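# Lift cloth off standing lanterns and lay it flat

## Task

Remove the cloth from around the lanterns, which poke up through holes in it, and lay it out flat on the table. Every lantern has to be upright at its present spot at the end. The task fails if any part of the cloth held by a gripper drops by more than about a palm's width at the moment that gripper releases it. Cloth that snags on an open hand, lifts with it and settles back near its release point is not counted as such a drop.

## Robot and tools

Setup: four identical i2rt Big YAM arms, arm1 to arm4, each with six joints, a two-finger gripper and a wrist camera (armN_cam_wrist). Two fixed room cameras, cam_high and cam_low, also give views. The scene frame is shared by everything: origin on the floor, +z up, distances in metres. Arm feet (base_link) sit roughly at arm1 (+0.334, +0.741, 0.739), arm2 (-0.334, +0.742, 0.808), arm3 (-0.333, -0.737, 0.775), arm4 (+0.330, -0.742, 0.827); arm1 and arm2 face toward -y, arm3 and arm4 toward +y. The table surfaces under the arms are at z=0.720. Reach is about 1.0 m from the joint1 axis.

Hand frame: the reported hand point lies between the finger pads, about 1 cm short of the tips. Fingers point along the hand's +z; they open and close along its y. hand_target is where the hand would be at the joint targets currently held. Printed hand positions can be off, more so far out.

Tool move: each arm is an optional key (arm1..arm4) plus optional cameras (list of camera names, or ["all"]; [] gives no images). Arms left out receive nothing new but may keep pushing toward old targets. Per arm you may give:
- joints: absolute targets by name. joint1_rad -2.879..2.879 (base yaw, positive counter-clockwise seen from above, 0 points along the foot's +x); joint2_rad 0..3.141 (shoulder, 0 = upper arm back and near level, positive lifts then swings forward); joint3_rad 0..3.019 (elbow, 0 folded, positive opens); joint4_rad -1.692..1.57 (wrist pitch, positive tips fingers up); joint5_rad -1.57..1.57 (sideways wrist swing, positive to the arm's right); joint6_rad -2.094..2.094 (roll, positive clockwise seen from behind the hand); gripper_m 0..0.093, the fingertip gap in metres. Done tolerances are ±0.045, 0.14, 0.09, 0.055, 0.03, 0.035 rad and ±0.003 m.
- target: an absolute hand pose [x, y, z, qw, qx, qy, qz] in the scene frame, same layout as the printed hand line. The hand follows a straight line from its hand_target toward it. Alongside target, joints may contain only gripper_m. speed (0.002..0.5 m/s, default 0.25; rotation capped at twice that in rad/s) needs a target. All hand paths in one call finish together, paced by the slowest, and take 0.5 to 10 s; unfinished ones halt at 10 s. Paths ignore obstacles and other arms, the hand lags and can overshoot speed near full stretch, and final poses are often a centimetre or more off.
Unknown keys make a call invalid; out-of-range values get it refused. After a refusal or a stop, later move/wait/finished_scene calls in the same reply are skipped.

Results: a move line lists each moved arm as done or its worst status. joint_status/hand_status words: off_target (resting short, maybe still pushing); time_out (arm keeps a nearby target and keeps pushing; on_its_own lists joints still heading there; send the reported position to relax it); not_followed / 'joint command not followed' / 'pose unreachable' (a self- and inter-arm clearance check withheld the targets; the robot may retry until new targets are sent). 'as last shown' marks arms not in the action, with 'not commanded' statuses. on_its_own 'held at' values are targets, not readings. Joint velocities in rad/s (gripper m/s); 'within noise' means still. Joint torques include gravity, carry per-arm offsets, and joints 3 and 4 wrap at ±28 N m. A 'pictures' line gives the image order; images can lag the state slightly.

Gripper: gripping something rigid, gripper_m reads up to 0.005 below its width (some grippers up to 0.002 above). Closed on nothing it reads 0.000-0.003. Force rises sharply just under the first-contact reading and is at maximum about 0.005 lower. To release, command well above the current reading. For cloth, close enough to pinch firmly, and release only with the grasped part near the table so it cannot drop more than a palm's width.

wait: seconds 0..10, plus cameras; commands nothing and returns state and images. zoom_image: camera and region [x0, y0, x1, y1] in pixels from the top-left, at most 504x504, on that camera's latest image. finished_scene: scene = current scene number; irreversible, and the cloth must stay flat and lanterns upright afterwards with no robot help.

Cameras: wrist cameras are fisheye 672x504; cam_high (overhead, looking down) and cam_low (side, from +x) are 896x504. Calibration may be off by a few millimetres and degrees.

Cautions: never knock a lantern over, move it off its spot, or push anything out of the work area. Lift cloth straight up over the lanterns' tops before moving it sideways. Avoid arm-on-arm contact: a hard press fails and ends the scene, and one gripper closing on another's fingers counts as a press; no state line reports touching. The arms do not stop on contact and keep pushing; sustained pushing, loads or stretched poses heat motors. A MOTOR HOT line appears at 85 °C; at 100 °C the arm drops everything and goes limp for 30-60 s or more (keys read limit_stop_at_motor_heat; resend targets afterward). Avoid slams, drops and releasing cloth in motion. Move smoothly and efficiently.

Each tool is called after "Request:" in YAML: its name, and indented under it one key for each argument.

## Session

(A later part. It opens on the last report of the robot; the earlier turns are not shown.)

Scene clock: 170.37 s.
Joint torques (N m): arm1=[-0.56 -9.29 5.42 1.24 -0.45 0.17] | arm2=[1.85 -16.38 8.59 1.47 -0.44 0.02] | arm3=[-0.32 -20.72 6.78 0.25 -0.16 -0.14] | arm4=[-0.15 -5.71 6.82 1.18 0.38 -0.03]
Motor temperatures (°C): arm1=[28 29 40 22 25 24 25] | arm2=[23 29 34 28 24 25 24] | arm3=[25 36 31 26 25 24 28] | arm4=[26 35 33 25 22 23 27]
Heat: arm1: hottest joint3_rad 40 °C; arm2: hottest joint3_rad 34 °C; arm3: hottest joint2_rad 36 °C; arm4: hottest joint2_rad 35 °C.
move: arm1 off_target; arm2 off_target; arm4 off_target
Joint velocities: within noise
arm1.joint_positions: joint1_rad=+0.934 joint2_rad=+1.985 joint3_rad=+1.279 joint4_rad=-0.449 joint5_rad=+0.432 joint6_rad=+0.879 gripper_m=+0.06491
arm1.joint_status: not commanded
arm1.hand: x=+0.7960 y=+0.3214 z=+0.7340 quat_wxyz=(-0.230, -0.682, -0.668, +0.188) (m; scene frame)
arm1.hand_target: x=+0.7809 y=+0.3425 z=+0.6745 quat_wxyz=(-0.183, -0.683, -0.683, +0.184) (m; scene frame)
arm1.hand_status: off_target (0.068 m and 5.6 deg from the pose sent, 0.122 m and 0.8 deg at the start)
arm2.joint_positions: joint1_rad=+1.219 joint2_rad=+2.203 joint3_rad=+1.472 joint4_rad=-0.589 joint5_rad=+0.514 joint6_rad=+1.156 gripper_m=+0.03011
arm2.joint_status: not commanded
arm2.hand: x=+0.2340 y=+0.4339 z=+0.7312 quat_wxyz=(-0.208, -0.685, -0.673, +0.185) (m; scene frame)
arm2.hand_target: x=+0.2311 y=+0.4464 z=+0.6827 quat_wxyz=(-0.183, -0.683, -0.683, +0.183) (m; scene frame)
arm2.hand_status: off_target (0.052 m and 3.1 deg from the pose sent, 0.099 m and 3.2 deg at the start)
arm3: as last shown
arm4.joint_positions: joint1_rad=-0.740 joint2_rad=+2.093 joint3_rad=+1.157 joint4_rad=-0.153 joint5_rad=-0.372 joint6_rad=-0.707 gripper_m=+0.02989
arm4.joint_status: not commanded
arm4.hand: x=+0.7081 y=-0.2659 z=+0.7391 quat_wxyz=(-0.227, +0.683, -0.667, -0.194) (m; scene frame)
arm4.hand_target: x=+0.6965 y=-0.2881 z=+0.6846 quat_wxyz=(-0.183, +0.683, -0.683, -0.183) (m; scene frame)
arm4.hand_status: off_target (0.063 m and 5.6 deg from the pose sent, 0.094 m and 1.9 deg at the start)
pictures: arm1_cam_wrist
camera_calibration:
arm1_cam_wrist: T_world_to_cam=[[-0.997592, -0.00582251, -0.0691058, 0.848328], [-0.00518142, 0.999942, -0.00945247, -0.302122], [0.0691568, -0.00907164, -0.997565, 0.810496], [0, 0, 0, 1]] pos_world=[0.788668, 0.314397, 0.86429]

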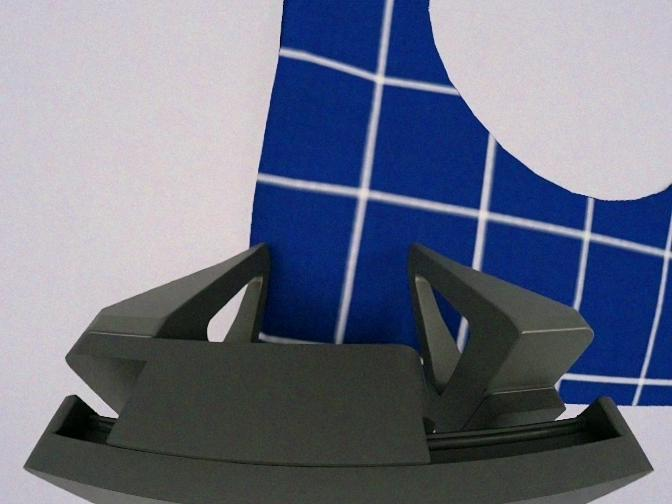

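Request:
move:
  arm1: {"target":[0.755,0.322,0.77,0.183,0.683,0.683,-0.183],"speed":0.12}
  cameras: []

Request:
move:
  arm1: {"target":[0.745,0.342,0.66,0.183,0.683,0.683,-0.183],"speed":0.08}
  cameras: ["arm1_cam_wrist"]

Request:
move:
  arm1: {"joints":{"gripper_m":0.0}}
  cameras: ["arm1_cam_wrist","arm2_cam_wrist","arm4_cam_wrist"]

Scene clock: 173.70 s.
Joint torques (N m): arm1=[-1.73 -14.92 8.58 0.35 0.36 -0.08] | arm2=[1.85 -16.44 8.59 1.47 -0.45 0.02] | arm3=[-0.26 -20.66 6.83 0.24 -0.16 -0.15] | arm4=[-0.26 -5.66 6.84 1.17 0.38 -0.03]
Motor temperatures (°C): arm1=[28 29 39 22 25 24 25] | arm2=[23 28 34 28 24 25 24] | arm3=[25 36 31 26 25 24 28] | arm4=[26 35 33 25 22 23 27]
Heat: arm1: hottest joint3_rad 39 °C; arm2: hottest joint3_rad 34 °C; arm3: hottest joint2_rad 36 °C; arm4: hottest joint2_rad 35 °C.
move: arm1 done
Joint velocities: within noise
arm1.joint_positions: joint1_rad=+0.886 joint2_rad=+1.897 joint3_rad=+1.257 joint4_rad=-0.601 joint5_rad=+0.392 joint6_rad=+0.843 gripper_m=+0.06491
arm1.joint_status: not commanded
arm1.hand: x=+0.7552 y=+0.3238 z=+0.7618 quat_wxyz=(-0.180, -0.686, -0.681, +0.184) (m; scene frame)
arm1.hand_target: x=+0.7550 y=+0.3219 z=+0.7700 quat_wxyz=(-0.183, -0.683, -0.683, +0.183) (m; scene frame)
arm1.hand_status: done (0.008 m and 0.5 deg from the pose sent, 0.055 m and 5.6 deg at the start)
arm2, arm3, arm4: as last shown
arm2.hand_target: x=+0.2311 y=+0.4465 z=+0.6827 quat_wxyz=(-0.183, -0.683, -0.683, +0.183) (m; scene frame)
pictures: none
No camera images: "cameras" was empty.

Scene clock: 175.63 s.
Joint torques (N m): arm1=[-0.79 -7.12 4.79 1.07 -0.82 0.09] | arm2=[1.73 -16.56 8.58 1.47 -0.43 0.03] | arm3=[-0.5 -20.84 6.78 0.27 -0.18 -0.15] | arm4=[-0.21 -5.71 6.83 1.17 0.38 -0.02]
Motor temperatures (°C): arm1=[28 29 39 22 25 24 25] | arm2=[23 28 34 28 24 25 24] | arm3=[25 36 31 26 25 24 28] | arm4=[26 35 33 25 22 23 27]
Heat: arm1: hottest joint3_rad 39 °C; arm2: hottest joint3_rad 34 °C; arm3: hottest joint2_rad 36 °C; arm4: hottest joint2_rad 35 °C.
move: arm1 off_target
Joint velocities: within noise
arm1.joint_positions: joint1_rad=+0.894 joint2_rad=+1.925 joint3_rad=+1.162 joint4_rad=-0.353 joint5_rad=+0.426 joint6_rad=+0.843 gripper_m=+0.06491
arm1.joint_status: not commanded
arm1.hand: x=+0.7589 y=+0.3196 z=+0.7336 quat_wxyz=(-0.241, -0.684, -0.662, +0.191) (m; scene frame)
arm1.hand_target: x=+0.7398 y=+0.3455 z=+0.6665 quat_wxyz=(-0.183, -0.684, -0.682, +0.184) (m; scene frame)
arm1.hand_status: off_target (0.078 m and 7.1 deg from the pose sent, 0.104 m and 0.5 deg at the start)
arm2, arm3, arm4: as last shown
pictures: arm1_cam_wrist
camera_calibration:
arm1_cam_wrist: T_world_to_cam=[[-0.996506, 0.00106671, -0.0835171, 0.818865], [0.00364369, 0.999522, -0.0307093, -0.291501], [0.0834444, -0.0309063, -0.996033, 0.807635], [0, 0, 0, 1]] pos_world=[0.749673, 0.31545, 0.863868]

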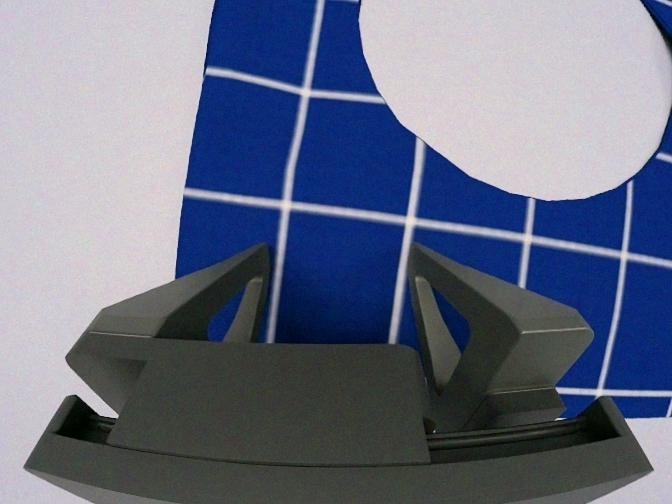

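Scene clock: 176.37 s.
Joint torques (N m): arm1=[-0.56 -7.47 4.77 0.36 -0.65 0.1] | arm2=[1.73 -16.44 8.55 1.36 -0.44 0.03] | arm3=[-0.21 -20.89 6.83 0.23 -0.17 -0.14] | arm4=[-0.21 -5.71 6.83 1.17 0.38 -0.03]
Motor temperatures (°C): arm1=[28 29 39 22 25 24 25] | arm2=[23 28 34 28 24 25 24] | arm3=[25 36 31 26 25 24 28] | arm4=[26 35 33 25 22 23 27]
Heat: arm1: hottest joint3_rad 39 °C; arm2: hottest joint3_rad 34 °C; arm3: hottest joint2_rad 36 °C; arm4: hottest joint2_rad 35 °C.
move: arm1 done
Joint velocities: within noise
arm1.joint_positions: joint1_rad=+0.893 joint2_rad=+1.930 joint3_rad=+1.161 joint4_rad=-0.336 joint5_rad=+0.423 joint6_rad=+0.843 gripper_m=+0.00037
arm1.joint_status: all done
arm1.hand: x=+0.7612 y=+0.3179 z=+0.7325 quat_wxyz=(-0.247, -0.684, -0.660, +0.189) (m; scene frame)
arm1.hand_target: x=+0.7400 y=+0.3456 z=+0.6666 quat_wxyz=(-0.183, -0.684, -0.682, +0.183) (m; scene frame)
arm1.hand_status: not commanded
arm2.joint_positions: joint1_rad=+1.219 joint2_rad=+2.203 joint3_rad=+1.472 joint4_rad=-0.586 joint5_rad=+0.514 joint6_rad=+1.156 gripper_m=+0.03011
arm2.joint_status: not commanded
arm2.hand: x=+0.2346 y=+0.4340 z=+0.7311 quat_wxyz=(-0.209, -0.685, -0.673, +0.184) (m; scene frame)
arm2.hand_target: x=+0.2311 y=+0.4465 z=+0.6826 quat_wxyz=(-0.183, -0.683, -0.683, +0.183) (m; scene frame)
arm2.hand_status: not commanded
arm3, arm4: as last shown
pictures: arm1_cam_wrist, arm2_cam_wrist, arm4_cam_wrist
camera_calibration:
arm1_cam_wrist: T_world_to_cam=[[-0.995476, -0.000673832, -0.0950109, 0.829257], [0.00275904, 0.999348, -0.0359953, -0.285206], [0.0949733, -0.0360946, -0.994825, 0.798171], [0, 0, 0, 1]] pos_world=[0.750487, 0.314388, 0.862563]
arm2_cam_wrist: T_world_to_cam=[[-0.998916, 0.00795329, -0.0458622, 0.267696], [0.00482467, 0.997678, 0.0679293, -0.479557], [0.046296, 0.0676344, -0.996635, 0.810182], [0, 0, 0, 1]] pos_world=[0.232212, 0.421518, 0.852309]
arm4_cam_wrist: T_world_to_cam=[[0.99831, 0.0124098, 0.0567754, -0.746444], [0.0108429, -0.999554, 0.0278245, -0.290319], [0.0570954, -0.0271618, -0.997999, 0.810606], [0, 0, 0, 1]] pos_world=[0.702048, -0.258909, 0.859442]

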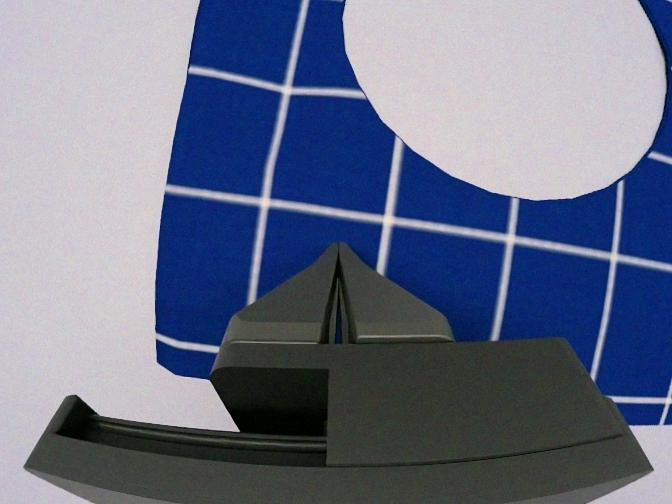

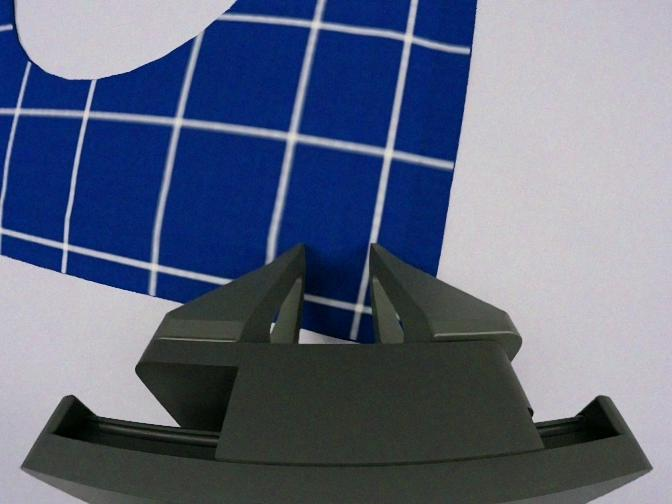

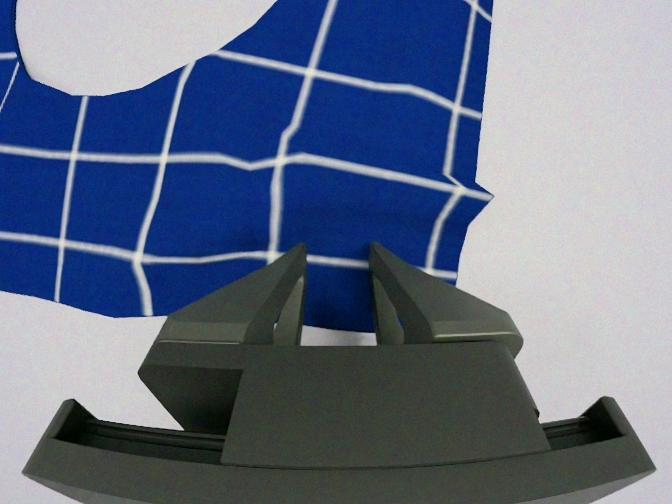

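Request:
move:
  arm1: {"target":[0.745,0.325,0.765,0.183,0.683,0.683,-0.183],"speed":0.12,"joints":{"gripper_m":0.08}}
  arm2: {"target":[0.235,0.435,0.78,0.183,0.683,0.683,-0.183],"speed":0.12}
  arm4: {"target":[0.70,-0.27,0.78,0.183,-0.683,0.683,0.183],"speed":0.12}
  cameras: []

Request:
move:
  arm1: {"target":[0.735,0.345,0.64,0.183,0.683,0.683,-0.183],"speed":0.09}
  cameras: ["arm1_cam_wrist"]

Request:
move:
  arm1: {"joints":{"gripper_m":0.0}}
  cameras: ["arm1_cam_wrist"]

Scene clock: 181.03 s.
Joint torques (N m): arm1=[-1.96 -15.15 11.69 0.21 0.33 -0.09] | arm2=[0.38 -23.88 11.45 0.13 0.3 -0.13] | arm3=[-0.21 -20.84 6.82 0.24 -0.16 -0.14] | arm4=[1.61 -11.46 10.55 0.65 -0.22 0.14]
Motor temperatures (°C): arm1=[28 29 38 22 25 24 25] | arm2=[23 28 34 28 24 24 24] | arm3=[25 36 31 26 25 24 28] | arm4=[26 35 33 24 22 23 26]
Heat: arm1: hottest joint3_rad 38 °C; arm2: hottest joint3_rad 34 °C; arm3: hottest joint2_rad 36 °C; arm4: hottest joint2_rad 35 °C.
move: arm1 off_target; arm2 off_target; arm4 off_target
Joint velocities: within noise
arm1.joint_positions: joint1_rad=+0.882 joint2_rad=+1.884 joint3_rad=+1.173 joint4_rad=-0.570 joint5_rad=+0.391 joint6_rad=+0.837 gripper_m=+0.07987
arm1.joint_status: all done
arm1.hand: x=+0.7299 y=+0.3406 z=+0.7401 quat_wxyz=(-0.160, -0.685, -0.686, +0.186) (m; scene frame)
arm1.hand_target: x=+0.7441 y=+0.3258 z=+0.7655 quat_wxyz=(-0.183, -0.683, -0.683, +0.183) (m; scene frame)
arm1.hand_status: off_target (0.033 m and 2.7 deg from the pose sent, 0.037 m and 7.8 deg at the start)
arm2.joint_positions: joint1_rad=+1.219 joint2_rad=+2.144 joint3_rad=+1.472 joint4_rad=-0.740 joint5_rad=+0.492 joint6_rad=+1.156 gripper_m=+0.03011
arm2.joint_status: not commanded
arm2.hand: x=+0.2152 y=+0.4448 z=+0.7582 quat_wxyz=(-0.163, -0.681, -0.688, +0.193) (m; scene frame)
arm2.hand_target: x=+0.2340 y=+0.4355 z=+0.7807 quat_wxyz=(-0.183, -0.683, -0.683, +0.183) (m; scene frame)
arm2.hand_status: off_target (0.031 m and 2.6 deg from the pose sent, 0.049 m and 3.2 deg at the start)
arm3: as last shown
arm4.joint_positions: joint1_rad=-0.740 joint2_rad=+2.002 joint3_rad=+1.163 joint4_rad=-0.360 joint5_rad=-0.349 joint6_rad=-0.704 gripper_m=+0.02989
arm4.joint_status: not commanded
arm4.hand: x=+0.6957 y=-0.2842 z=+0.7721 quat_wxyz=(-0.176, +0.682, -0.686, -0.183) (m; scene frame)
arm4.hand_target: x=+0.6995 y=-0.2702 z=+0.7803 quat_wxyz=(-0.183, +0.683, -0.683, -0.183) (m; scene frame)
arm4.hand_status: off_target (0.017 m and 0.9 deg from the pose sent, 0.042 m and 5.5 deg at the start)
pictures: none
No camera images: "cameras" was empty.

Scene clock: 182.97 s.
Joint torques (N m): arm1=[-0.73 -4.78 3.93 0.95 -1.29 0.2] | arm2=[0.38 -24.76 11.43 0.18 0.29 -0.14] | arm3=[-0.21 -20.72 6.8 0.27 -0.17 -0.14] | arm4=[1.67 -11.46 10.56 0.69 -0.22 0.14]
Motor temperatures (°C): arm1=[28 29 38 22 25 24 25] | arm2=[23 28 34 28 24 24 24] | arm3=[25 36 31 26 25 24 28] | arm4=[26 35 33 24 22 23 26]
Heat: arm1: hottest joint3_rad 38 °C; arm2: hottest joint3_rad 34 °C; arm3: hottest joint2_rad 36 °C; arm4: hottest joint2_rad 35 °C.
move: arm1 off_target
Joint velocities: within noise
arm1.joint_positions: joint1_rad=+0.890 joint2_rad=+1.915 joint3_rad=+1.127 joint4_rad=-0.291 joint5_rad=+0.435 joint6_rad=+0.827 gripper_m=+0.07988
arm1.joint_status: not commanded
arm1.hand: x=+0.7543 y=+0.3183 z=+0.7335 quat_wxyz=(-0.257, -0.680, -0.659, +0.196) (m; scene frame)
arm1.hand_target: x=+0.7272 y=+0.3508 z=+0.6504 quat_wxyz=(-0.182, -0.684, -0.682, +0.184) (m; scene frame)
arm1.hand_status: off_target (0.099 m and 9.0 deg from the pose sent, 0.100 m and 2.7 deg at the start)
arm2, arm3, arm4: as last shown
pictures: arm1_cam_wrist
camera_calibration:
arm1_cam_wrist: T_world_to_cam=[[-0.995077, -0.00685002, -0.0988695, 0.826961], [-0.000798785, 0.99813, -0.0611145, -0.264102], [0.0991033, -0.0607347, -0.993222, 0.803454], [0, 0, 0, 1]] pos_world=[0.743053, 0.318071, 0.863629]

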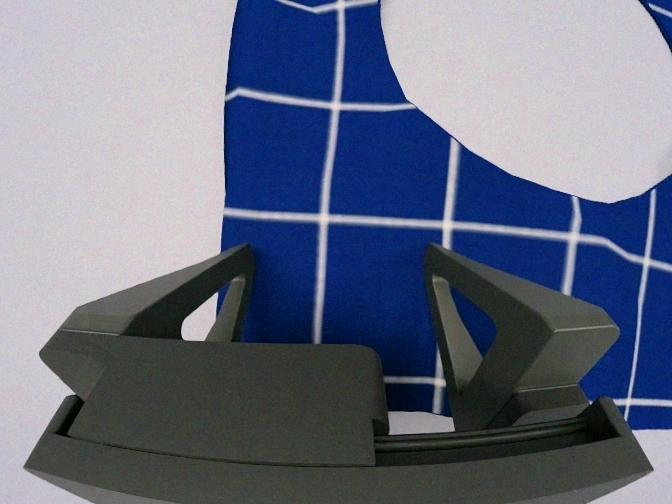

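Scene clock: 183.73 s.
Joint torques (N m): arm1=[-0.09 -5.71 3.86 0.08 -1.02 0.15] | arm2=[0.26 -24.7 11.44 0.16 0.3 -0.13] | arm3=[-0.09 -20.72 6.82 0.25 -0.17 -0.14] | arm4=[1.67 -11.46 10.56 0.69 -0.22 0.14]
Motor temperatures (°C): arm1=[28 29 38 22 25 24 25] | arm2=[23 28 34 28 24 24 24] | arm3=[25 36 31 26 25 24 28] | arm4=[26 35 33 24 22 23 26]
Heat: arm1: hottest joint3_rad 38 °C; arm2: hottest joint3_rad 34 °C; arm3: hottest joint2_rad 36 °C; arm4: hottest joint2_rad 35 °C.
move: arm1 done
Joint velocities: within noise
arm1.joint_positions: joint1_rad=+0.886 joint2_rad=+1.923 joint3_rad=+1.127 joint4_rad=-0.271 joint5_rad=+0.430 joint6_rad=+0.836 gripper_m=+0.00037
arm1.joint_status: all done
arm1.hand: x=+0.7557 y=+0.3156 z=+0.7310 quat_wxyz=(-0.263, -0.683, -0.654, +0.192) (m; scene frame)
arm1.hand_target: x=+0.7273 y=+0.3509 z=+0.6505 quat_wxyz=(-0.182, -0.684, -0.682, +0.184) (m; scene frame)
arm1.hand_status: not commanded
arm2, arm4: as last shown
arm3.joint_positions: joint1_rad=-0.795 joint2_rad=+1.975 joint3_rad=+1.521 joint4_rad=-0.741 joint5_rad=-0.350 joint6_rad=-0.679 gripper_m=+0.00075
arm3.joint_status: not commanded
arm3.hand: x=+0.0790 y=-0.2160 z=+0.8475 quat_wxyz=(-0.177, +0.681, -0.687, -0.183) (m; scene frame)
arm3.hand_target: x=+0.0801 y=-0.2199 z=+0.8599 quat_wxyz=(-0.183, +0.683, -0.683, -0.183) (m; scene frame)
arm3.hand_status: not commanded
pictures: arm1_cam_wrist
camera_calibration:
arm1_cam_wrist: T_world_to_cam=[[-0.993242, 0.000130853, -0.116058, 0.837099], [0.00762314, 0.997913, -0.064115, -0.265594], [0.115807, -0.0645665, -0.991171, 0.787756], [0, 0, 0, 1]] pos_world=[0.742239, 0.315793, 0.860924]

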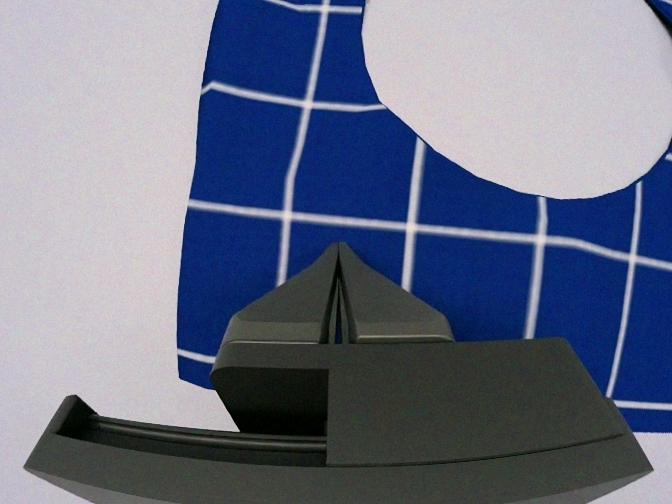

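Request:
move:
  arm1: {"target":[0.748,0.315,0.765,0.0616,0.704,0.704,-0.0616],"speed":0.12,"joints":{"gripper_m":0.07}}
  cameras: []

Request:
move:
  arm1: {"target":[0.742,0.325,0.68,0.0616,0.704,0.704,-0.0616],"speed":0.08}
  cameras: ["arm1_cam_wrist"]

Request:
move:
  arm1: {"joints":{"gripper_m":0.0}}
  cameras: ["arm1_cam_wrist"]

Scene clock: 189.17 s.
Joint torques (N m): arm1=[-1.96 -14.21 12.59 -0.17 0.16 -0.05] | arm2=[0.44 -24.76 11.37 0.14 0.31 -0.14] | arm3=[-0.32 -20.84 6.84 0.21 -0.18 -0.14] | arm4=[1.61 -11.46 10.55 0.7 -0.22 0.14]
Motor temperatures (°C): arm1=[28 29 37 22 25 24 24] | arm2=[23 29 34 28 24 24 24] | arm3=[25 36 31 26 25 24 28] | arm4=[26 35 33 24 22 23 26]
Heat: arm1: hottest joint3_rad 37 °C; arm2: hottest joint3_rad 34 °C; arm3: hottest joint2_rad 36 °C; arm4: hottest joint2_rad 35 °C.
move: arm1 off_target
Joint velocities: within noise
arm1.joint_positions: joint1_rad=+0.793 joint2_rad=+1.958 joint3_rad=+1.411 joint4_rad=-0.934 joint5_rad=+0.116 joint6_rad=+0.809 gripper_m=+0.06988
arm1.joint_status: all done
arm1.hand: x=+0.7364 y=+0.3288 z=+0.7557 quat_wxyz=(-0.049, -0.707, -0.703, +0.063) (m; scene frame)
arm1.hand_target: x=+0.7474 y=+0.3155 z=+0.7654 quat_wxyz=(-0.062, -0.704, -0.704, +0.062) (m; scene frame)
arm1.hand_status: off_target (0.020 m and 1.5 deg from the pose sent, 0.035 m and 28.2 deg at the start)
arm2, arm3, arm4: as last shown
pictures: none
No camera images: "cameras" was empty.

Scene clock: 190.77 s.
Joint torques (N m): arm1=[-0.97 -10.64 5.5 1.46 -0.05 0] | arm2=[0.38 -24.76 11.41 0.14 0.3 -0.14] | arm3=[-0.32 -20.89 6.8 0.24 -0.17 -0.14] | arm4=[1.61 -11.4 10.55 0.69 -0.22 0.14]
Motor temperatures (°C): arm1=[28 29 37 22 25 24 24] | arm2=[23 29 34 28 24 24 24] | arm3=[25 36 31 26 25 24 28] | arm4=[26 35 33 24 22 23 26]
Heat: arm1: hottest joint3_rad 37 °C; arm2: hottest joint3_rad 34 °C; arm3: hottest joint2_rad 36 °C; arm4: hottest joint2_rad 35 °C.
move: arm1 off_target
Joint velocities: within noise
arm1.joint_positions: joint1_rad=+0.793 joint2_rad=+1.995 joint3_rad=+1.388 joint4_rad=-0.772 joint5_rad=+0.121 joint6_rad=+0.809 gripper_m=+0.06988
arm1.joint_status: not commanded
arm1.hand: x=+0.7531 y=+0.3112 z=+0.7326 quat_wxyz=(-0.100, -0.706, -0.698, +0.065) (m; scene frame)
arm1.hand_target: x=+0.7396 y=+0.3272 z=+0.6831 quat_wxyz=(-0.061, -0.704, -0.704, +0.062) (m; scene frame)
arm1.hand_status: off_target (0.055 m and 4.5 deg from the pose sent, 0.076 m and 1.5 deg at the start)
arm2, arm3, arm4: as last shown
pictures: arm1_cam_wrist
camera_calibration:
arm1_cam_wrist: T_world_to_cam=[[-0.998166, 0.00254186, -0.0604852, 0.796928], [-0.0188062, 0.936667, 0.349715, -0.525282], [0.0575434, 0.350211, -0.934902, 0.662953], [0, 0, 0, 1]] pos_world=[0.747439, 0.257815, 0.851697]

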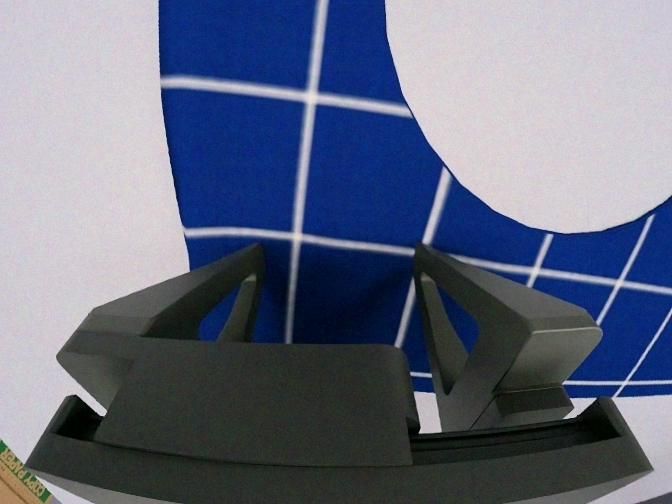

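Scene clock: 191.47 s.
Joint torques (N m): arm1=[-0.85 -10.93 5.68 0.58 -0.14 0.02] | arm2=[0.38 -24.64 11.41 0.16 0.31 -0.13] | arm3=[-0.32 -20.6 6.84 0.21 -0.16 -0.15] | arm4=[1.61 -11.4 10.55 0.7 -0.22 0.14]
Motor temperatures (°C): arm1=[28 29 37 22 25 23 24] | arm2=[23 29 34 28 24 24 24] | arm3=[25 36 31 26 25 24 28] | arm4=[26 35 33 24 22 23 26]
Heat: arm1: hottest joint3_rad 37 °C; arm2: hottest joint3_rad 34 °C; arm3: hottest joint2_rad 36 °C; arm4: hottest joint2_rad 35 °C.
move: arm1 done
Joint velocities: within noise
arm1.joint_positions: joint1_rad=+0.790 joint2_rad=+1.995 joint3_rad=+1.386 joint4_rad=-0.753 joint5_rad=+0.123 joint6_rad=+0.809 gripper_m=+0.00037
arm1.joint_status: all done
arm1.hand: x=+0.7547 y=+0.3074 z=+0.7331 quat_wxyz=(-0.109, -0.707, -0.696, +0.065) (m; scene frame)
arm1.hand_target: x=+0.7396 y=+0.3271 z=+0.6833 quat_wxyz=(-0.061, -0.705, -0.704, +0.062) (m; scene frame)
arm1.hand_status: not commanded
arm2, arm3, arm4: as last shown
pictures: arm1_cam_wrist
camera_calibration:
arm1_cam_wrist: T_world_to_cam=[[-0.997348, 0.00391052, -0.0726722, 0.806542], [-0.0208722, 0.941238, 0.337097, -0.512564], [0.0697201, 0.33772, -0.938661, 0.662032], [0, 0, 0, 1]] pos_world=[0.747548, 0.25571, 0.852821]

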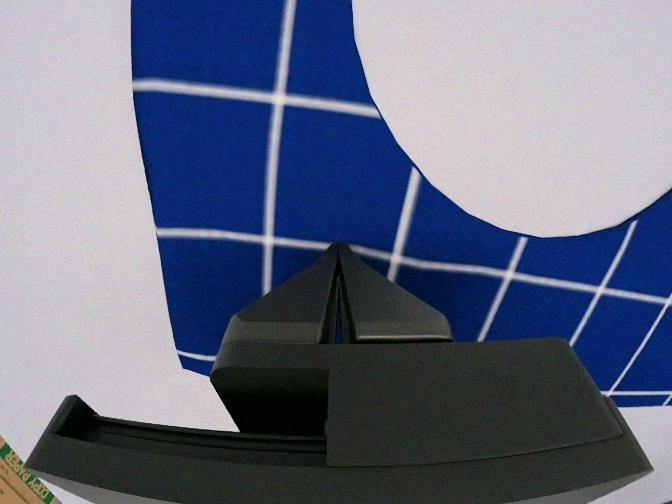

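Request:
move:
  arm1: {"joints":{"gripper_m":0.075}}
  cameras: []

Request:
move:
  arm1: {"target":[0.735,0.34,0.635,0.0616,0.704,0.704,-0.0616],"speed":0.08}
  cameras: []

Request:
move:
  arm1: {"joints":{"gripper_m":0.04}}
  cameras: ["arm1_cam_wrist"]

Request:
move:
  arm1: {"joints":{"gripper_m":0.0}}
  cameras: ["arm1_cam_wrist"]

Scene clock: 195.00 s.
Joint torques (N m): arm1=[-1.96 -10.81 5.63 0.13 0.11 -0.01] | arm2=[0.44 -24.64 11.43 0.12 0.31 -0.13] | arm3=[-0.32 -20.89 6.83 0.25 -0.18 -0.13] | arm4=[1.61 -11.4 10.56 0.69 -0.22 0.14]
Motor temperatures (°C): arm1=[28 29 36 22 25 23 24] | arm2=[23 29 34 28 24 24 24] | arm3=[25 36 31 26 25 24 28] | arm4=[26 35 33 24 22 23 26]
Heat: arm1: hottest joint3_rad 36 °C; arm2: hottest joint3_rad 34 °C; arm3: hottest joint2_rad 36 °C; arm4: hottest joint2_rad 35 °C.
move: arm1 done
Joint velocities: within noise
arm1.joint_positions: joint1_rad=+0.801 joint2_rad=+1.995 joint3_rad=+1.386 joint4_rad=-0.739 joint5_rad=+0.118 joint6_rad=+0.808 gripper_m=+0.07484
arm1.joint_status: all done
arm1.hand: x=+0.7621 y=+0.3101 z=+0.7337 quat_wxyz=(-0.116, -0.702, -0.700, +0.062) (m; scene frame)
arm1.hand_target: x=+0.7398 y=+0.3272 z=+0.6834 quat_wxyz=(-0.062, -0.705, -0.704, +0.062) (m; scene frame)
arm1.hand_status: not commanded
arm2, arm3, arm4: as last shown
pictures: none
No camera images: "cameras" was empty.

Scene clock: 196.13 s.
Joint torques (N m): arm1=[-0.85 -7.59 3.25 0.55 -0.32 0.13] | arm2=[0.26 -24.76 11.43 0.16 0.29 -0.14] | arm3=[-0.26 -20.78 6.78 0.24 -0.17 -0.15] | arm4=[1.67 -11.4 10.56 0.69 -0.22 0.14]
Motor temperatures (°C): arm1=[28 29 36 22 25 23 24] | arm2=[23 29 34 28 24 24 24] | arm3=[25 36 31 26 25 24 28] | arm4=[26 35 33 24 22 23 26]
Heat: arm1: hottest joint3_rad 36 °C; arm2: hottest joint3_rad 34 °C; arm3: hottest joint2_rad 36 °C; arm4: hottest joint2_rad 35 °C.
move: arm1 off_target
Joint velocities: within noise
arm1.joint_positions: joint1_rad=+0.805 joint2_rad=+1.979 joint3_rad=+1.348 joint4_rad=-0.659 joint5_rad=+0.129 joint6_rad=+0.808 gripper_m=+0.07486
arm1.joint_status: not commanded
arm1.hand: x=+0.7652 y=+0.3084 z=+0.7336 quat_wxyz=(-0.144, -0.700, -0.697, +0.066) (m; scene frame)
arm1.hand_target: x=+0.7317 y=+0.3426 z=+0.6522 quat_wxyz=(-0.061, -0.705, -0.704, +0.062) (m; scene frame)
arm1.hand_status: off_target (0.108 m and 9.5 deg from the pose sent, 0.107 m and 6.2 deg at the start; pose on its path clipped on 18 of 34 steps)
arm2, arm3, arm4: as last shown
pictures: none
No camera images: "cameras" was empty.

Scene clock: 196.70 s.
Joint torques (N m): arm1=[-0.56 -7 4.07 0.62 -0.92 0.15] | arm2=[0.26 -24.64 11.44 0.14 0.3 -0.13] | arm3=[-0.32 -20.72 6.86 0.16 -0.17 -0.14] | arm4=[1.61 -11.46 10.55 0.69 -0.22 0.14]
Motor temperatures (°C): arm1=[28 29 36 22 25 23 24] | arm2=[23 29 34 28 24 24 24] | arm3=[25 36 31 26 25 24 28] | arm4=[26 35 33 24 22 23 26]
Heat: arm1: hottest joint3_rad 36 °C; arm2: hottest joint3_rad 34 °C; arm3: hottest joint2_rad 36 °C; arm4: hottest joint2_rad 35 °C.
move: arm1 done
Joint velocities: within noise
arm1.joint_positions: joint1_rad=+0.798 joint2_rad=+1.977 joint3_rad=+1.338 joint4_rad=-0.659 joint5_rad=+0.143 joint6_rad=+0.808 gripper_m=+0.04015
arm1.joint_status: all done
arm1.hand: x=+0.7573 y=+0.3065 z=+0.7316 quat_wxyz=(-0.140, -0.703, -0.694, +0.074) (m; scene frame)
arm1.hand_target: x=+0.7318 y=+0.3426 z=+0.6522 quat_wxyz=(-0.061, -0.705, -0.704, +0.062) (m; scene frame)
arm1.hand_status: not commanded
arm2.joint_positions: joint1_rad=+1.219 joint2_rad=+2.144 joint3_rad=+1.472 joint4_rad=-0.740 joint5_rad=+0.492 joint6_rad=+1.156 gripper_m=+0.03011
arm2.joint_status: not commanded
arm2.hand: x=+0.2152 y=+0.4448 z=+0.7582 quat_wxyz=(-0.163, -0.681, -0.688, +0.193) (m; scene frame)
arm2.hand_target: x=+0.2340 y=+0.4355 z=+0.7807 quat_wxyz=(-0.183, -0.683, -0.683, +0.183) (m; scene frame)
arm2.hand_status: not commanded
arm3: as last shown
arm4.joint_positions: joint1_rad=-0.740 joint2_rad=+2.002 joint3_rad=+1.163 joint4_rad=-0.360 joint5_rad=-0.349 joint6_rad=-0.704 gripper_m=+0.02989
arm4.joint_status: not commanded
arm4.hand: x=+0.6957 y=-0.2842 z=+0.7721 quat_wxyz=(-0.176, +0.682, -0.686, -0.183) (m; scene frame)
arm4.hand_target: x=+0.6995 y=-0.2702 z=+0.7803 quat_wxyz=(-0.183, +0.683, -0.683, -0.183) (m; scene frame)
arm4.hand_status: not commanded
pictures: arm1_cam_wrist
camera_calibration:
arm1_cam_wrist: T_world_to_cam=[[-0.994574, -0.00569375, -0.103875, 0.832555], [-0.034847, 0.959051, 0.28108, -0.46499], [0.0980213, 0.283175, -0.954046, 0.667282], [0, 0, 0, 1]] pos_world=[0.746426, 0.261732, 0.853799]

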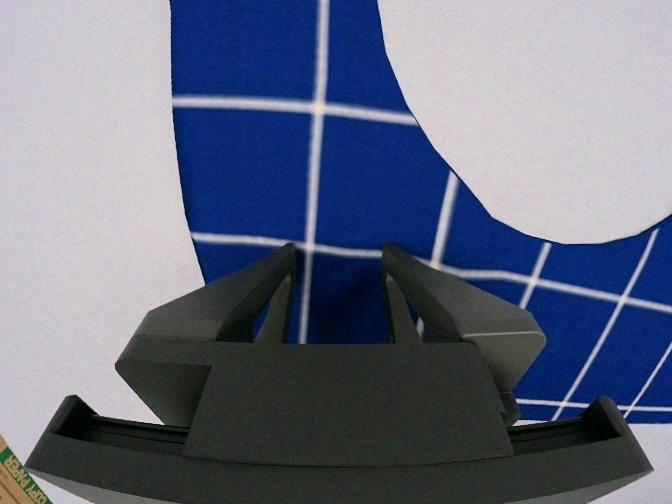

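Scene clock: 197.30 s.
Joint torques (N m): arm1=[-0.73 -6.95 4.1 0.38 -0.54 0.11] | arm2=[0.32 -24.64 11.38 0.12 0.3 -0.14] | arm3=[-0.32 -20.72 6.83 0.24 -0.18 -0.15] | arm4=[1.61 -11.46 10.56 0.7 -0.22 0.14]
Motor temperatures (°C): arm1=[28 29 36 22 25 23 24] | arm2=[23 29 34 28 24 24 24] | arm3=[25 36 31 26 25 24 28] | arm4=[26 35 33 24 22 23 26]
Heat: arm1: hottest joint3_rad 36 °C; arm2: hottest joint3_rad 34 °C; arm3: hottest joint2_rad 36 °C; arm4: hottest joint2_rad 35 °C.
move: arm1 done
Joint velocities: within noise
arm1.joint_positions: joint1_rad=+0.798 joint2_rad=+1.977 joint3_rad=+1.338 joint4_rad=-0.655 joint5_rad=+0.135 joint6_rad=+0.808 gripper_m=+0.00037
arm1.joint_status: all done
arm1.hand: x=+0.7590 y=+0.3068 z=+0.7317 quat_wxyz=(-0.142, -0.702, -0.694, +0.070) (m; scene frame)
arm1.hand_target: x=+0.7319 y=+0.3426 z=+0.6523 quat_wxyz=(-0.062, -0.705, -0.704, +0.062) (m; scene frame)
arm1.hand_status: not commanded
arm2, arm3, arm4: as last shown
pictures: arm1_cam_wrist
camera_calibration:
arm1_cam_wrist: T_world_to_cam=[[-0.993662, -0.00767238, -0.112151, 0.840282], [-0.0393857, 0.95819, 0.283408, -0.463282], [0.105288, 0.286029, -0.952419, 0.659542], [0, 0, 0, 1]] pos_world=[0.747268, 0.261712, 0.853696]

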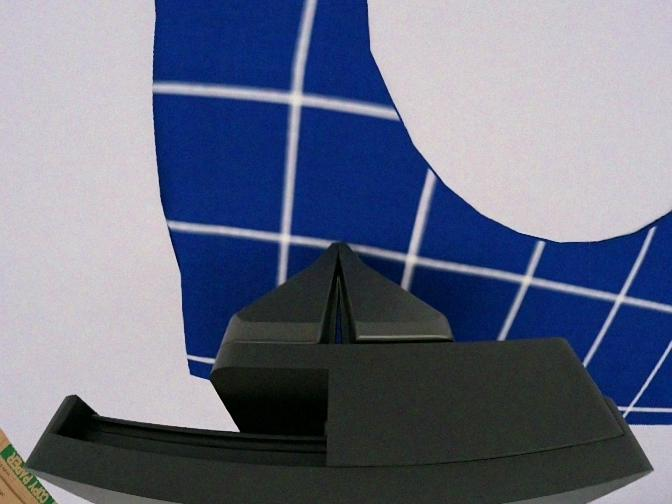

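Request:
move:
  arm1: {"target":[0.80,0.41,0.86,0.183,0.683,0.683,-0.183],"speed":0.15,"joints":{"gripper_m":0.065}}
  arm2: {"target":[0.19,0.54,0.86,0.183,0.683,0.683,-0.183],"speed":0.15}
  arm4: {"target":[0.70,-0.38,0.84,0.183,-0.683,0.683,0.183],"speed":0.15}

Request:
zoom_image:
  camera: "cam_high"
  region: [440, 160, 600, 320]

Request:
zoom_image:
  camera: "cam_low"
  region: [460, 300, 670, 390]

Scene clock: 206.17 s.
Joint torques (N m): arm1=[-1.14 -14.45 13.27 0.05 0.74 0.17] | arm2=[1.14 -21.71 7.35 0.13 0.53 0.01] | arm3=[-0.44 -20.84 6.79 0.24 -0.17 -0.13] | arm4=[-0.5 -9.41 7.86 0.58 -0.52 -0.09]
Motor temperatures (°C): arm1=[28 28 35 22 25 23 24] | arm2=[23 30 34 28 24 24 24] | arm3=[25 36 31 26 24 24 28] | arm4=[26 35 33 24 22 23 26]
Heat: arm1: hottest joint3_rad 35 °C; arm2: hottest joint3_rad 34 °C; arm3: hottest joint2_rad 36 °C; arm4: hottest joint2_rad 35 °C.
move: arm1 off_target; arm2 done; arm4 done
Joint velocities: within noise
arm1.joint_positions: joint1_rad=+1.065 joint2_rad=+1.763 joint3_rad=+1.290 joint4_rad=-0.894 joint5_rad=+0.438 joint6_rad=+1.009 gripper_m=+0.06488
arm1.joint_status: all done
arm1.hand: x=+0.7828 y=+0.4199 z=+0.8319 quat_wxyz=(-0.154, -0.676, -0.695, +0.190) (m; scene frame)
arm1.hand_target: x=+0.7988 y=+0.4107 z=+0.8603 quat_wxyz=(-0.183, -0.683, -0.683, +0.183) (m; scene frame)
arm1.hand_status: off_target (0.034 m and 3.7 deg from the pose sent, 0.170 m and 14.0 deg at the start)
arm2.joint_positions: joint1_rad=+1.365 joint2_rad=+1.888 joint3_rad=+1.343 joint4_rad=-0.895 joint5_rad=+0.511 joint6_rad=+1.312 gripper_m=+0.03011
arm2.joint_status: not commanded
arm2.hand: x=+0.1951 y=+0.5373 z=+0.8570 quat_wxyz=(-0.184, -0.681, -0.685, +0.181) (m; scene frame)
arm2.hand_target: x=+0.1901 y=+0.5399 z=+0.8599 quat_wxyz=(-0.183, -0.683, -0.683, +0.183) (m; scene frame)
arm2.hand_status: done (0.006 m and 0.4 deg from the pose sent, 0.142 m and 2.6 deg at the start)
arm3.joint_positions: joint1_rad=-0.795 joint2_rad=+1.975 joint3_rad=+1.521 joint4_rad=-0.741 joint5_rad=-0.350 joint6_rad=-0.679 gripper_m=+0.00075
arm3.joint_status: not commanded
arm3.hand: x=+0.0790 y=-0.2160 z=+0.8475 quat_wxyz=(-0.177, +0.681, -0.687, -0.183) (m; scene frame)
arm3.hand_target: x=+0.0801 y=-0.2199 z=+0.8599 quat_wxyz=(-0.183, +0.683, -0.683, -0.183) (m; scene frame)
arm3.hand_status: not commanded
arm4.joint_positions: joint1_rad=-0.879 joint2_rad=+1.757 joint3_rad=+1.012 joint4_rad=-0.482 joint5_rad=-0.401 joint6_rad=-0.844 gripper_m=+0.02989
arm4.joint_status: not commanded
arm4.hand: x=+0.6996 y=-0.3733 z=+0.8414 quat_wxyz=(-0.187, +0.682, -0.682, -0.183) (m; scene frame)
arm4.hand_target: x=+0.7000 y=-0.3800 z=+0.8400 quat_wxyz=(-0.183, +0.683, -0.683, -0.183) (m; scene frame)
arm4.hand_status: done (0.007 m and 0.5 deg from the pose sent, 0.117 m and 0.9 deg at the start)
pictures: arm1_cam_wrist, arm2_cam_wrist, arm3_cam_wrist, arm4_cam_wrist, cam_high, cam_low
camera_calibration:
arm1_cam_wrist: T_world_to_cam=[[-0.998722, -0.018572, 0.0469956, 0.752174], [-0.0138135, 0.994929, 0.099627, -0.48156], [-0.0486075, 0.0988505, -0.993914, 0.953661], [0, 0, 0, 1]] pos_world=[0.790916, 0.398818, 0.960485]
arm2_cam_wrist: T_world_to_cam=[[-0.99993, -0.00419614, -0.0110298, 0.210006], [-0.00536376, 0.99413, 0.10806, -0.62155], [0.0105116, 0.108111, -0.994083, 0.913542], [0, 0, 0, 1]] pos_world=[0.197055, 0.520018, 0.977618]
arm3_cam_wrist: T_world_to_cam=[[0.999922, -0.00193048, -0.0123133, -0.0683154], [-0.000636495, -0.994552, 0.104238, -0.296565], [-0.0124475, -0.104222, -0.994476, 0.946315], [0, 0, 0, 1]] pos_world=[0.0799006, -0.196455, 0.97116]
arm4_cam_wrist: T_world_to_cam=[[0.999949, 0.0038498, 0.00933565, -0.706876], [0.00287067, -0.994707, 0.102714, -0.456047], [0.00968166, -0.102682, -0.994667, 0.912513], [0, 0, 0, 1]] pos_world=[0.699315, -0.357213, 0.961088]

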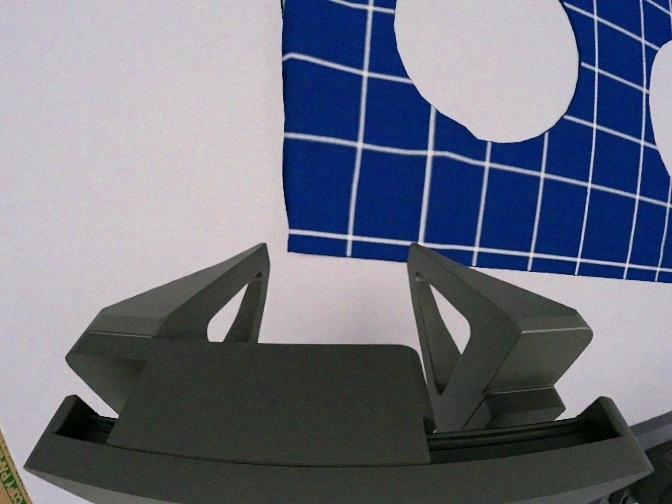

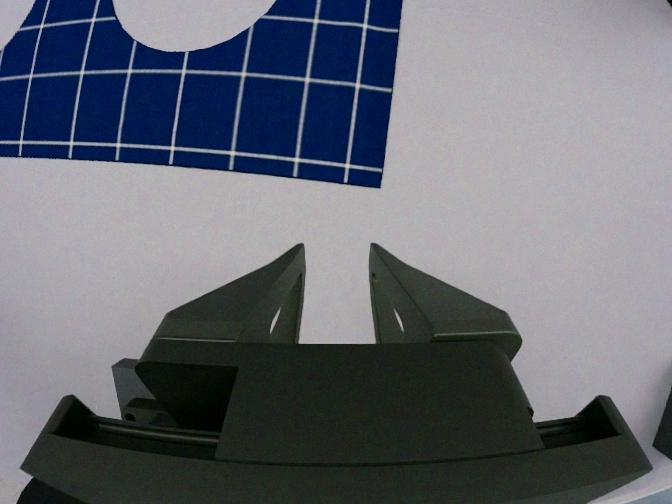

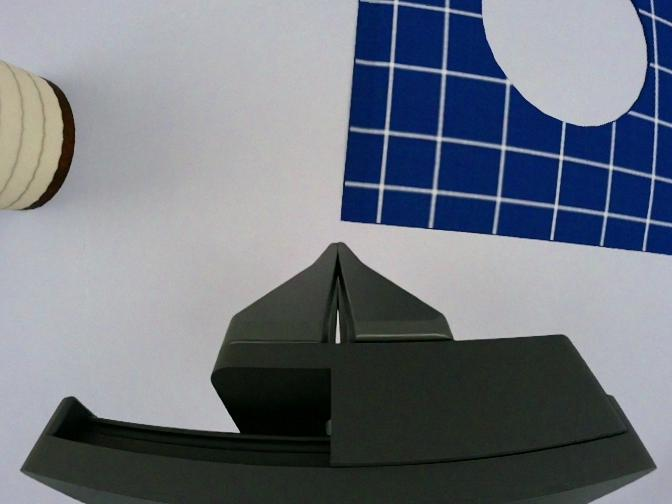

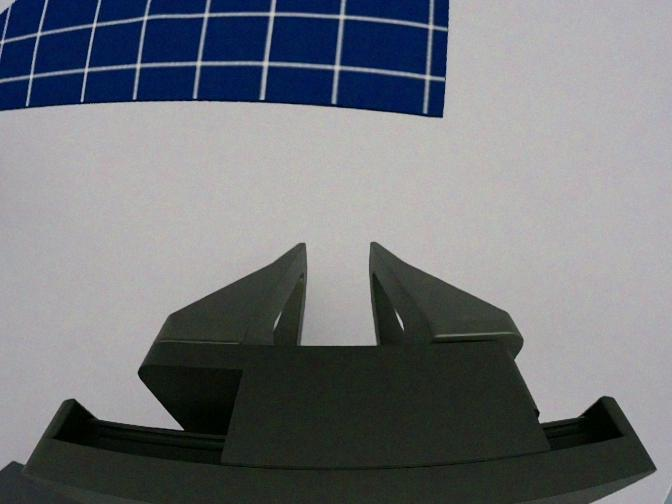

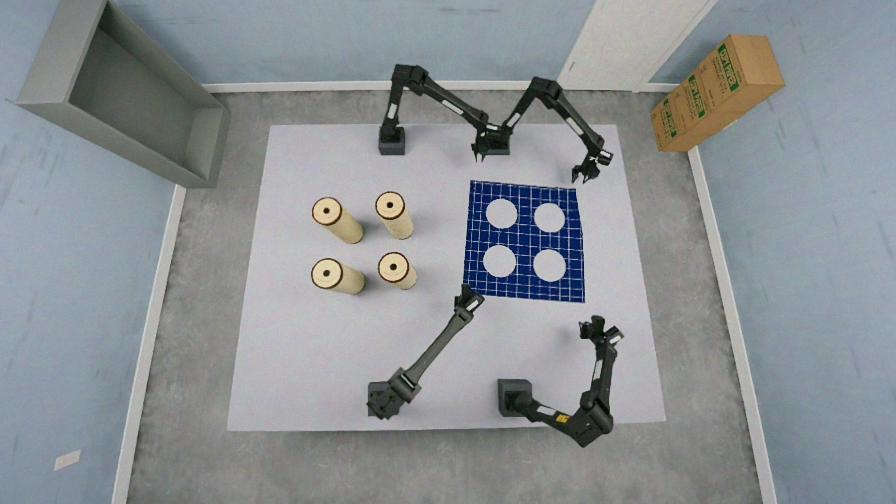

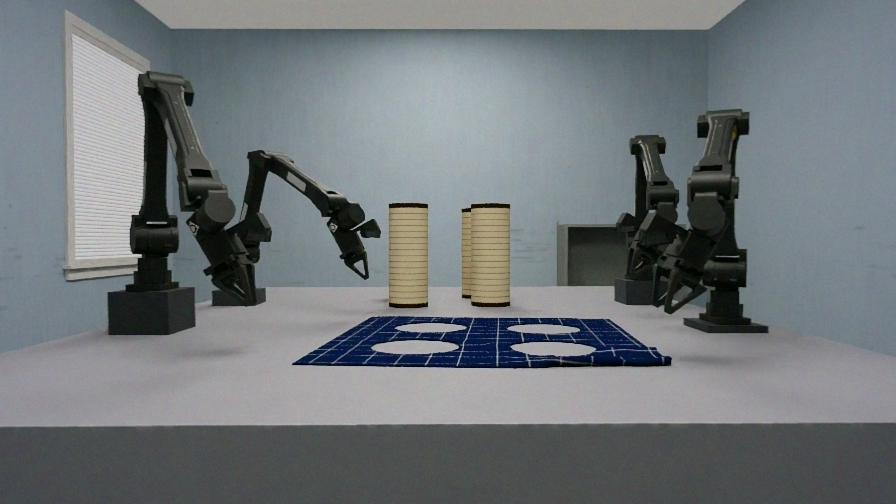

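Scaled by 3.150.

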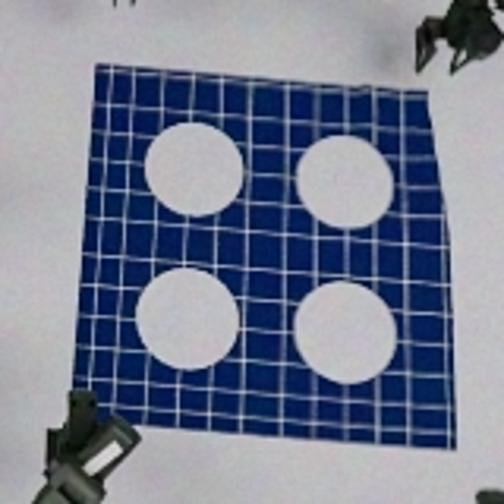

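Scaled by 2.400.

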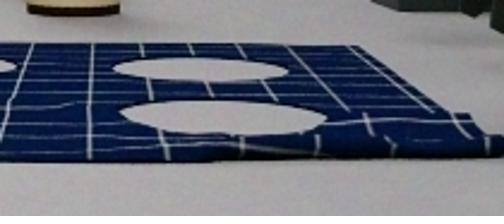

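Request:
move:
  arm1: {"target":[0.742,0.36,0.775,0.122,0.696,0.696,-0.122],"speed":0.15,"joints":{"gripper_m":0.093}}
  cameras: []

Request:
move:
  arm1: {"target":[0.735,0.385,0.65,0.122,0.696,0.696,-0.122],"speed":0.08}
  cameras: ["arm1_cam_wrist"]

Request:
move:
  arm1: {"joints":{"gripper_m":0.0}}
  cameras: ["arm1_cam_wrist"]

Scene clock: 214.23 s.
Joint torques (N m): arm1=[-1.2 -13.92 8.58 0.83 0.32 -0.06] | arm2=[0.97 -21.66 7.27 0.08 0.53 0.02] | arm3=[-0.32 -20.72 6.83 0.21 -0.17 -0.14] | arm4=[-0.56 -9.47 7.86 0.59 -0.52 -0.08]
Motor temperatures (°C): arm1=[28 29 37 22 25 23 24] | arm2=[23 30 34 27 24 24 24] | arm3=[25 36 30 26 24 24 28] | arm4=[26 36 33 24 22 23 26]
Heat: arm1: hottest joint3_rad 37 °C; arm2: hottest joint3_rad 34 °C; arm3: hottest joint2_rad 36 °C; arm4: hottest joint2_rad 36 °C.
move: arm1 done
Joint velocities: within noise
arm1.joint_positions: joint1_rad=+0.881 joint2_rad=+1.837 joint3_rad=+1.249 joint4_rad=-0.780 joint5_rad=+0.259 joint6_rad=+0.882 gripper_m=+0.09287
arm1.joint_status: all done
arm1.hand: x=+0.7385 y=+0.3613 z=+0.7734 quat_wxyz=(-0.116, -0.701, -0.693, +0.124) (m; scene frame)
arm1.hand_target: x=+0.7419 y=+0.3600 z=+0.7750 quat_wxyz=(-0.122, -0.697, -0.696, +0.122) (m; scene frame)
arm1.hand_status: done (0.004 m and 1.0 deg from the pose sent, 0.092 m and 8.9 deg at the start)
arm2, arm3, arm4: as last shown
arm2.joint_positions: joint1_rad=+1.365 joint2_rad=+1.888 joint3_rad=+1.343 joint4_rad=-0.895 joint5_rad=+0.511 joint6_rad=+1.313 gripper_m=+0.03011
arm2.hand: x=+0.1951 y=+0.5373 z=+0.8570 quat_wxyz=(-0.185, -0.682, -0.685, +0.181) (m; scene frame)
arm4.joint_positions: joint1_rad=-0.879 joint2_rad=+1.757 joint3_rad=+1.012 joint4_rad=-0.482 joint5_rad=-0.401 joint6_rad=-0.845 gripper_m=+0.02989
arm4.hand: x=+0.6996 y=-0.3733 z=+0.8414 quat_wxyz=(-0.187, +0.683, -0.682, -0.183) (m; scene frame)
pictures: none
No camera images: "cameras" was empty.

Scene clock: 216.33 s.
Joint torques (N m): arm1=[-0.62 -5.25 3.79 1.59 -1.48 0.24] | arm2=[1.03 -21.66 7.3 0.08 0.53 0.01] | arm3=[-0.21 -20.78 6.83 0.23 -0.18 -0.14] | arm4=[-0.5 -9.41 7.86 0.59 -0.51 -0.08]
Motor temperatures (°C): arm1=[28 29 37 22 25 23 24] | arm2=[23 30 34 27 24 24 24] | arm3=[25 36 30 26 24 24 28] | arm4=[26 36 33 24 22 23 26]
Heat: arm1: hottest joint3_rad 37 °C; arm2: hottest joint3_rad 34 °C; arm3: hottest joint2_rad 36 °C; arm4: hottest joint2_rad 36 °C.
move: arm1 off_target
Joint velocities: within noise
arm1.joint_positions: joint1_rad=+0.906 joint2_rad=+1.876 joint3_rad=+1.139 joint4_rad=-0.497 joint5_rad=+0.308 joint6_rad=+0.883 gripper_m=+0.09289
arm1.joint_status: not commanded
arm1.hand: x=+0.7496 y=+0.3592 z=+0.7322 quat_wxyz=(-0.185, -0.693, -0.683, +0.137) (m; scene frame)
arm1.hand_target: x=+0.7282 y=+0.3894 z=+0.6590 quat_wxyz=(-0.121, -0.697, -0.696, +0.123) (m; scene frame)
arm1.hand_status: off_target (0.087 m and 7.6 deg from the pose sent, 0.126 m and 1.0 deg at the start)
arm2, arm3, arm4: as last shown
pictures: arm1_cam_wrist
camera_calibration:
arm1_cam_wrist: T_world_to_cam=[[-0.99696, -0.00789895, -0.0775095, 0.808663], [-0.0179492, 0.991372, 0.12984, -0.429565], [0.0758152, 0.130837, -0.988501, 0.750349], [0, 0, 0, 1]] pos_world=[0.741606, 0.334073, 0.860174]

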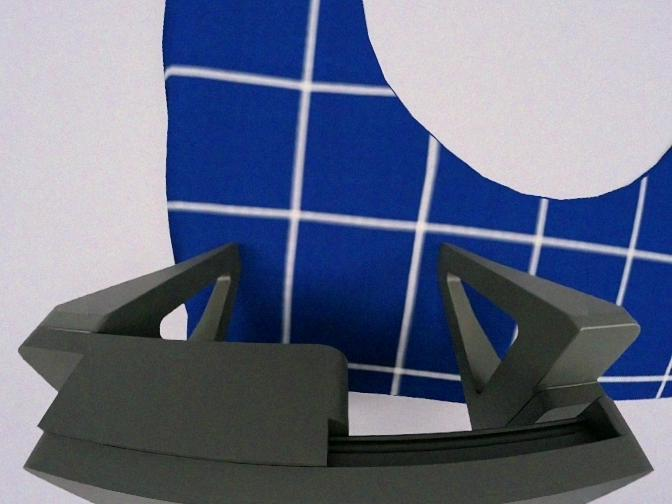

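Scene clock: 217.13 s.
Joint torques (N m): arm1=[-0.32 -6.07 4.21 0.27 -0.84 0.15] | arm2=[0.91 -21.71 7.31 0.12 0.52 0.02] | arm3=[-0.32 -20.72 6.83 0.24 -0.17 -0.14] | arm4=[-0.56 -9.47 7.84 0.58 -0.51 -0.07]
Motor temperatures (°C): arm1=[28 29 36 22 25 23 24] | arm2=[23 30 34 27 24 24 24] | arm3=[25 36 30 26 24 24 28] | arm4=[26 36 33 24 22 23 26]
Heat: arm1: hottest joint3_rad 36 °C; arm2: hottest joint3_rad 34 °C; arm3: hottest joint2_rad 36 °C; arm4: hottest joint2_rad 36 °C.
move: arm1 done
Joint velocities: within noise
arm1.joint_positions: joint1_rad=+0.905 joint2_rad=+1.881 joint3_rad=+1.137 joint4_rad=-0.463 joint5_rad=+0.293 joint6_rad=+0.893 gripper_m=+0.00037
arm1.joint_status: all done
arm1.hand: x=+0.7558 y=+0.3574 z=+0.7309 quat_wxyz=(-0.198, -0.696, -0.678, +0.127) (m; scene frame)
arm1.hand_target: x=+0.7281 y=+0.3894 z=+0.6590 quat_wxyz=(-0.121, -0.698, -0.695, +0.123) (m; scene frame)
arm1.hand_status: not commanded
arm2, arm3, arm4: as last shown
pictures: arm1_cam_wrist
camera_calibration:
arm1_cam_wrist: T_world_to_cam=[[-0.993763, -0.00460875, -0.111417, 0.835814], [-0.0186156, 0.991981, 0.125005, -0.423626], [0.109948, 0.1263, -0.98588, 0.722701], [0, 0, 0, 1]] pos_world=[0.743255, 0.332804, 0.858576]

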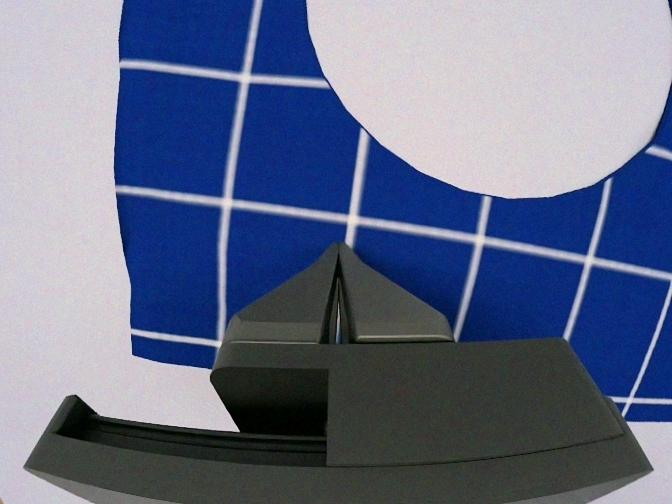

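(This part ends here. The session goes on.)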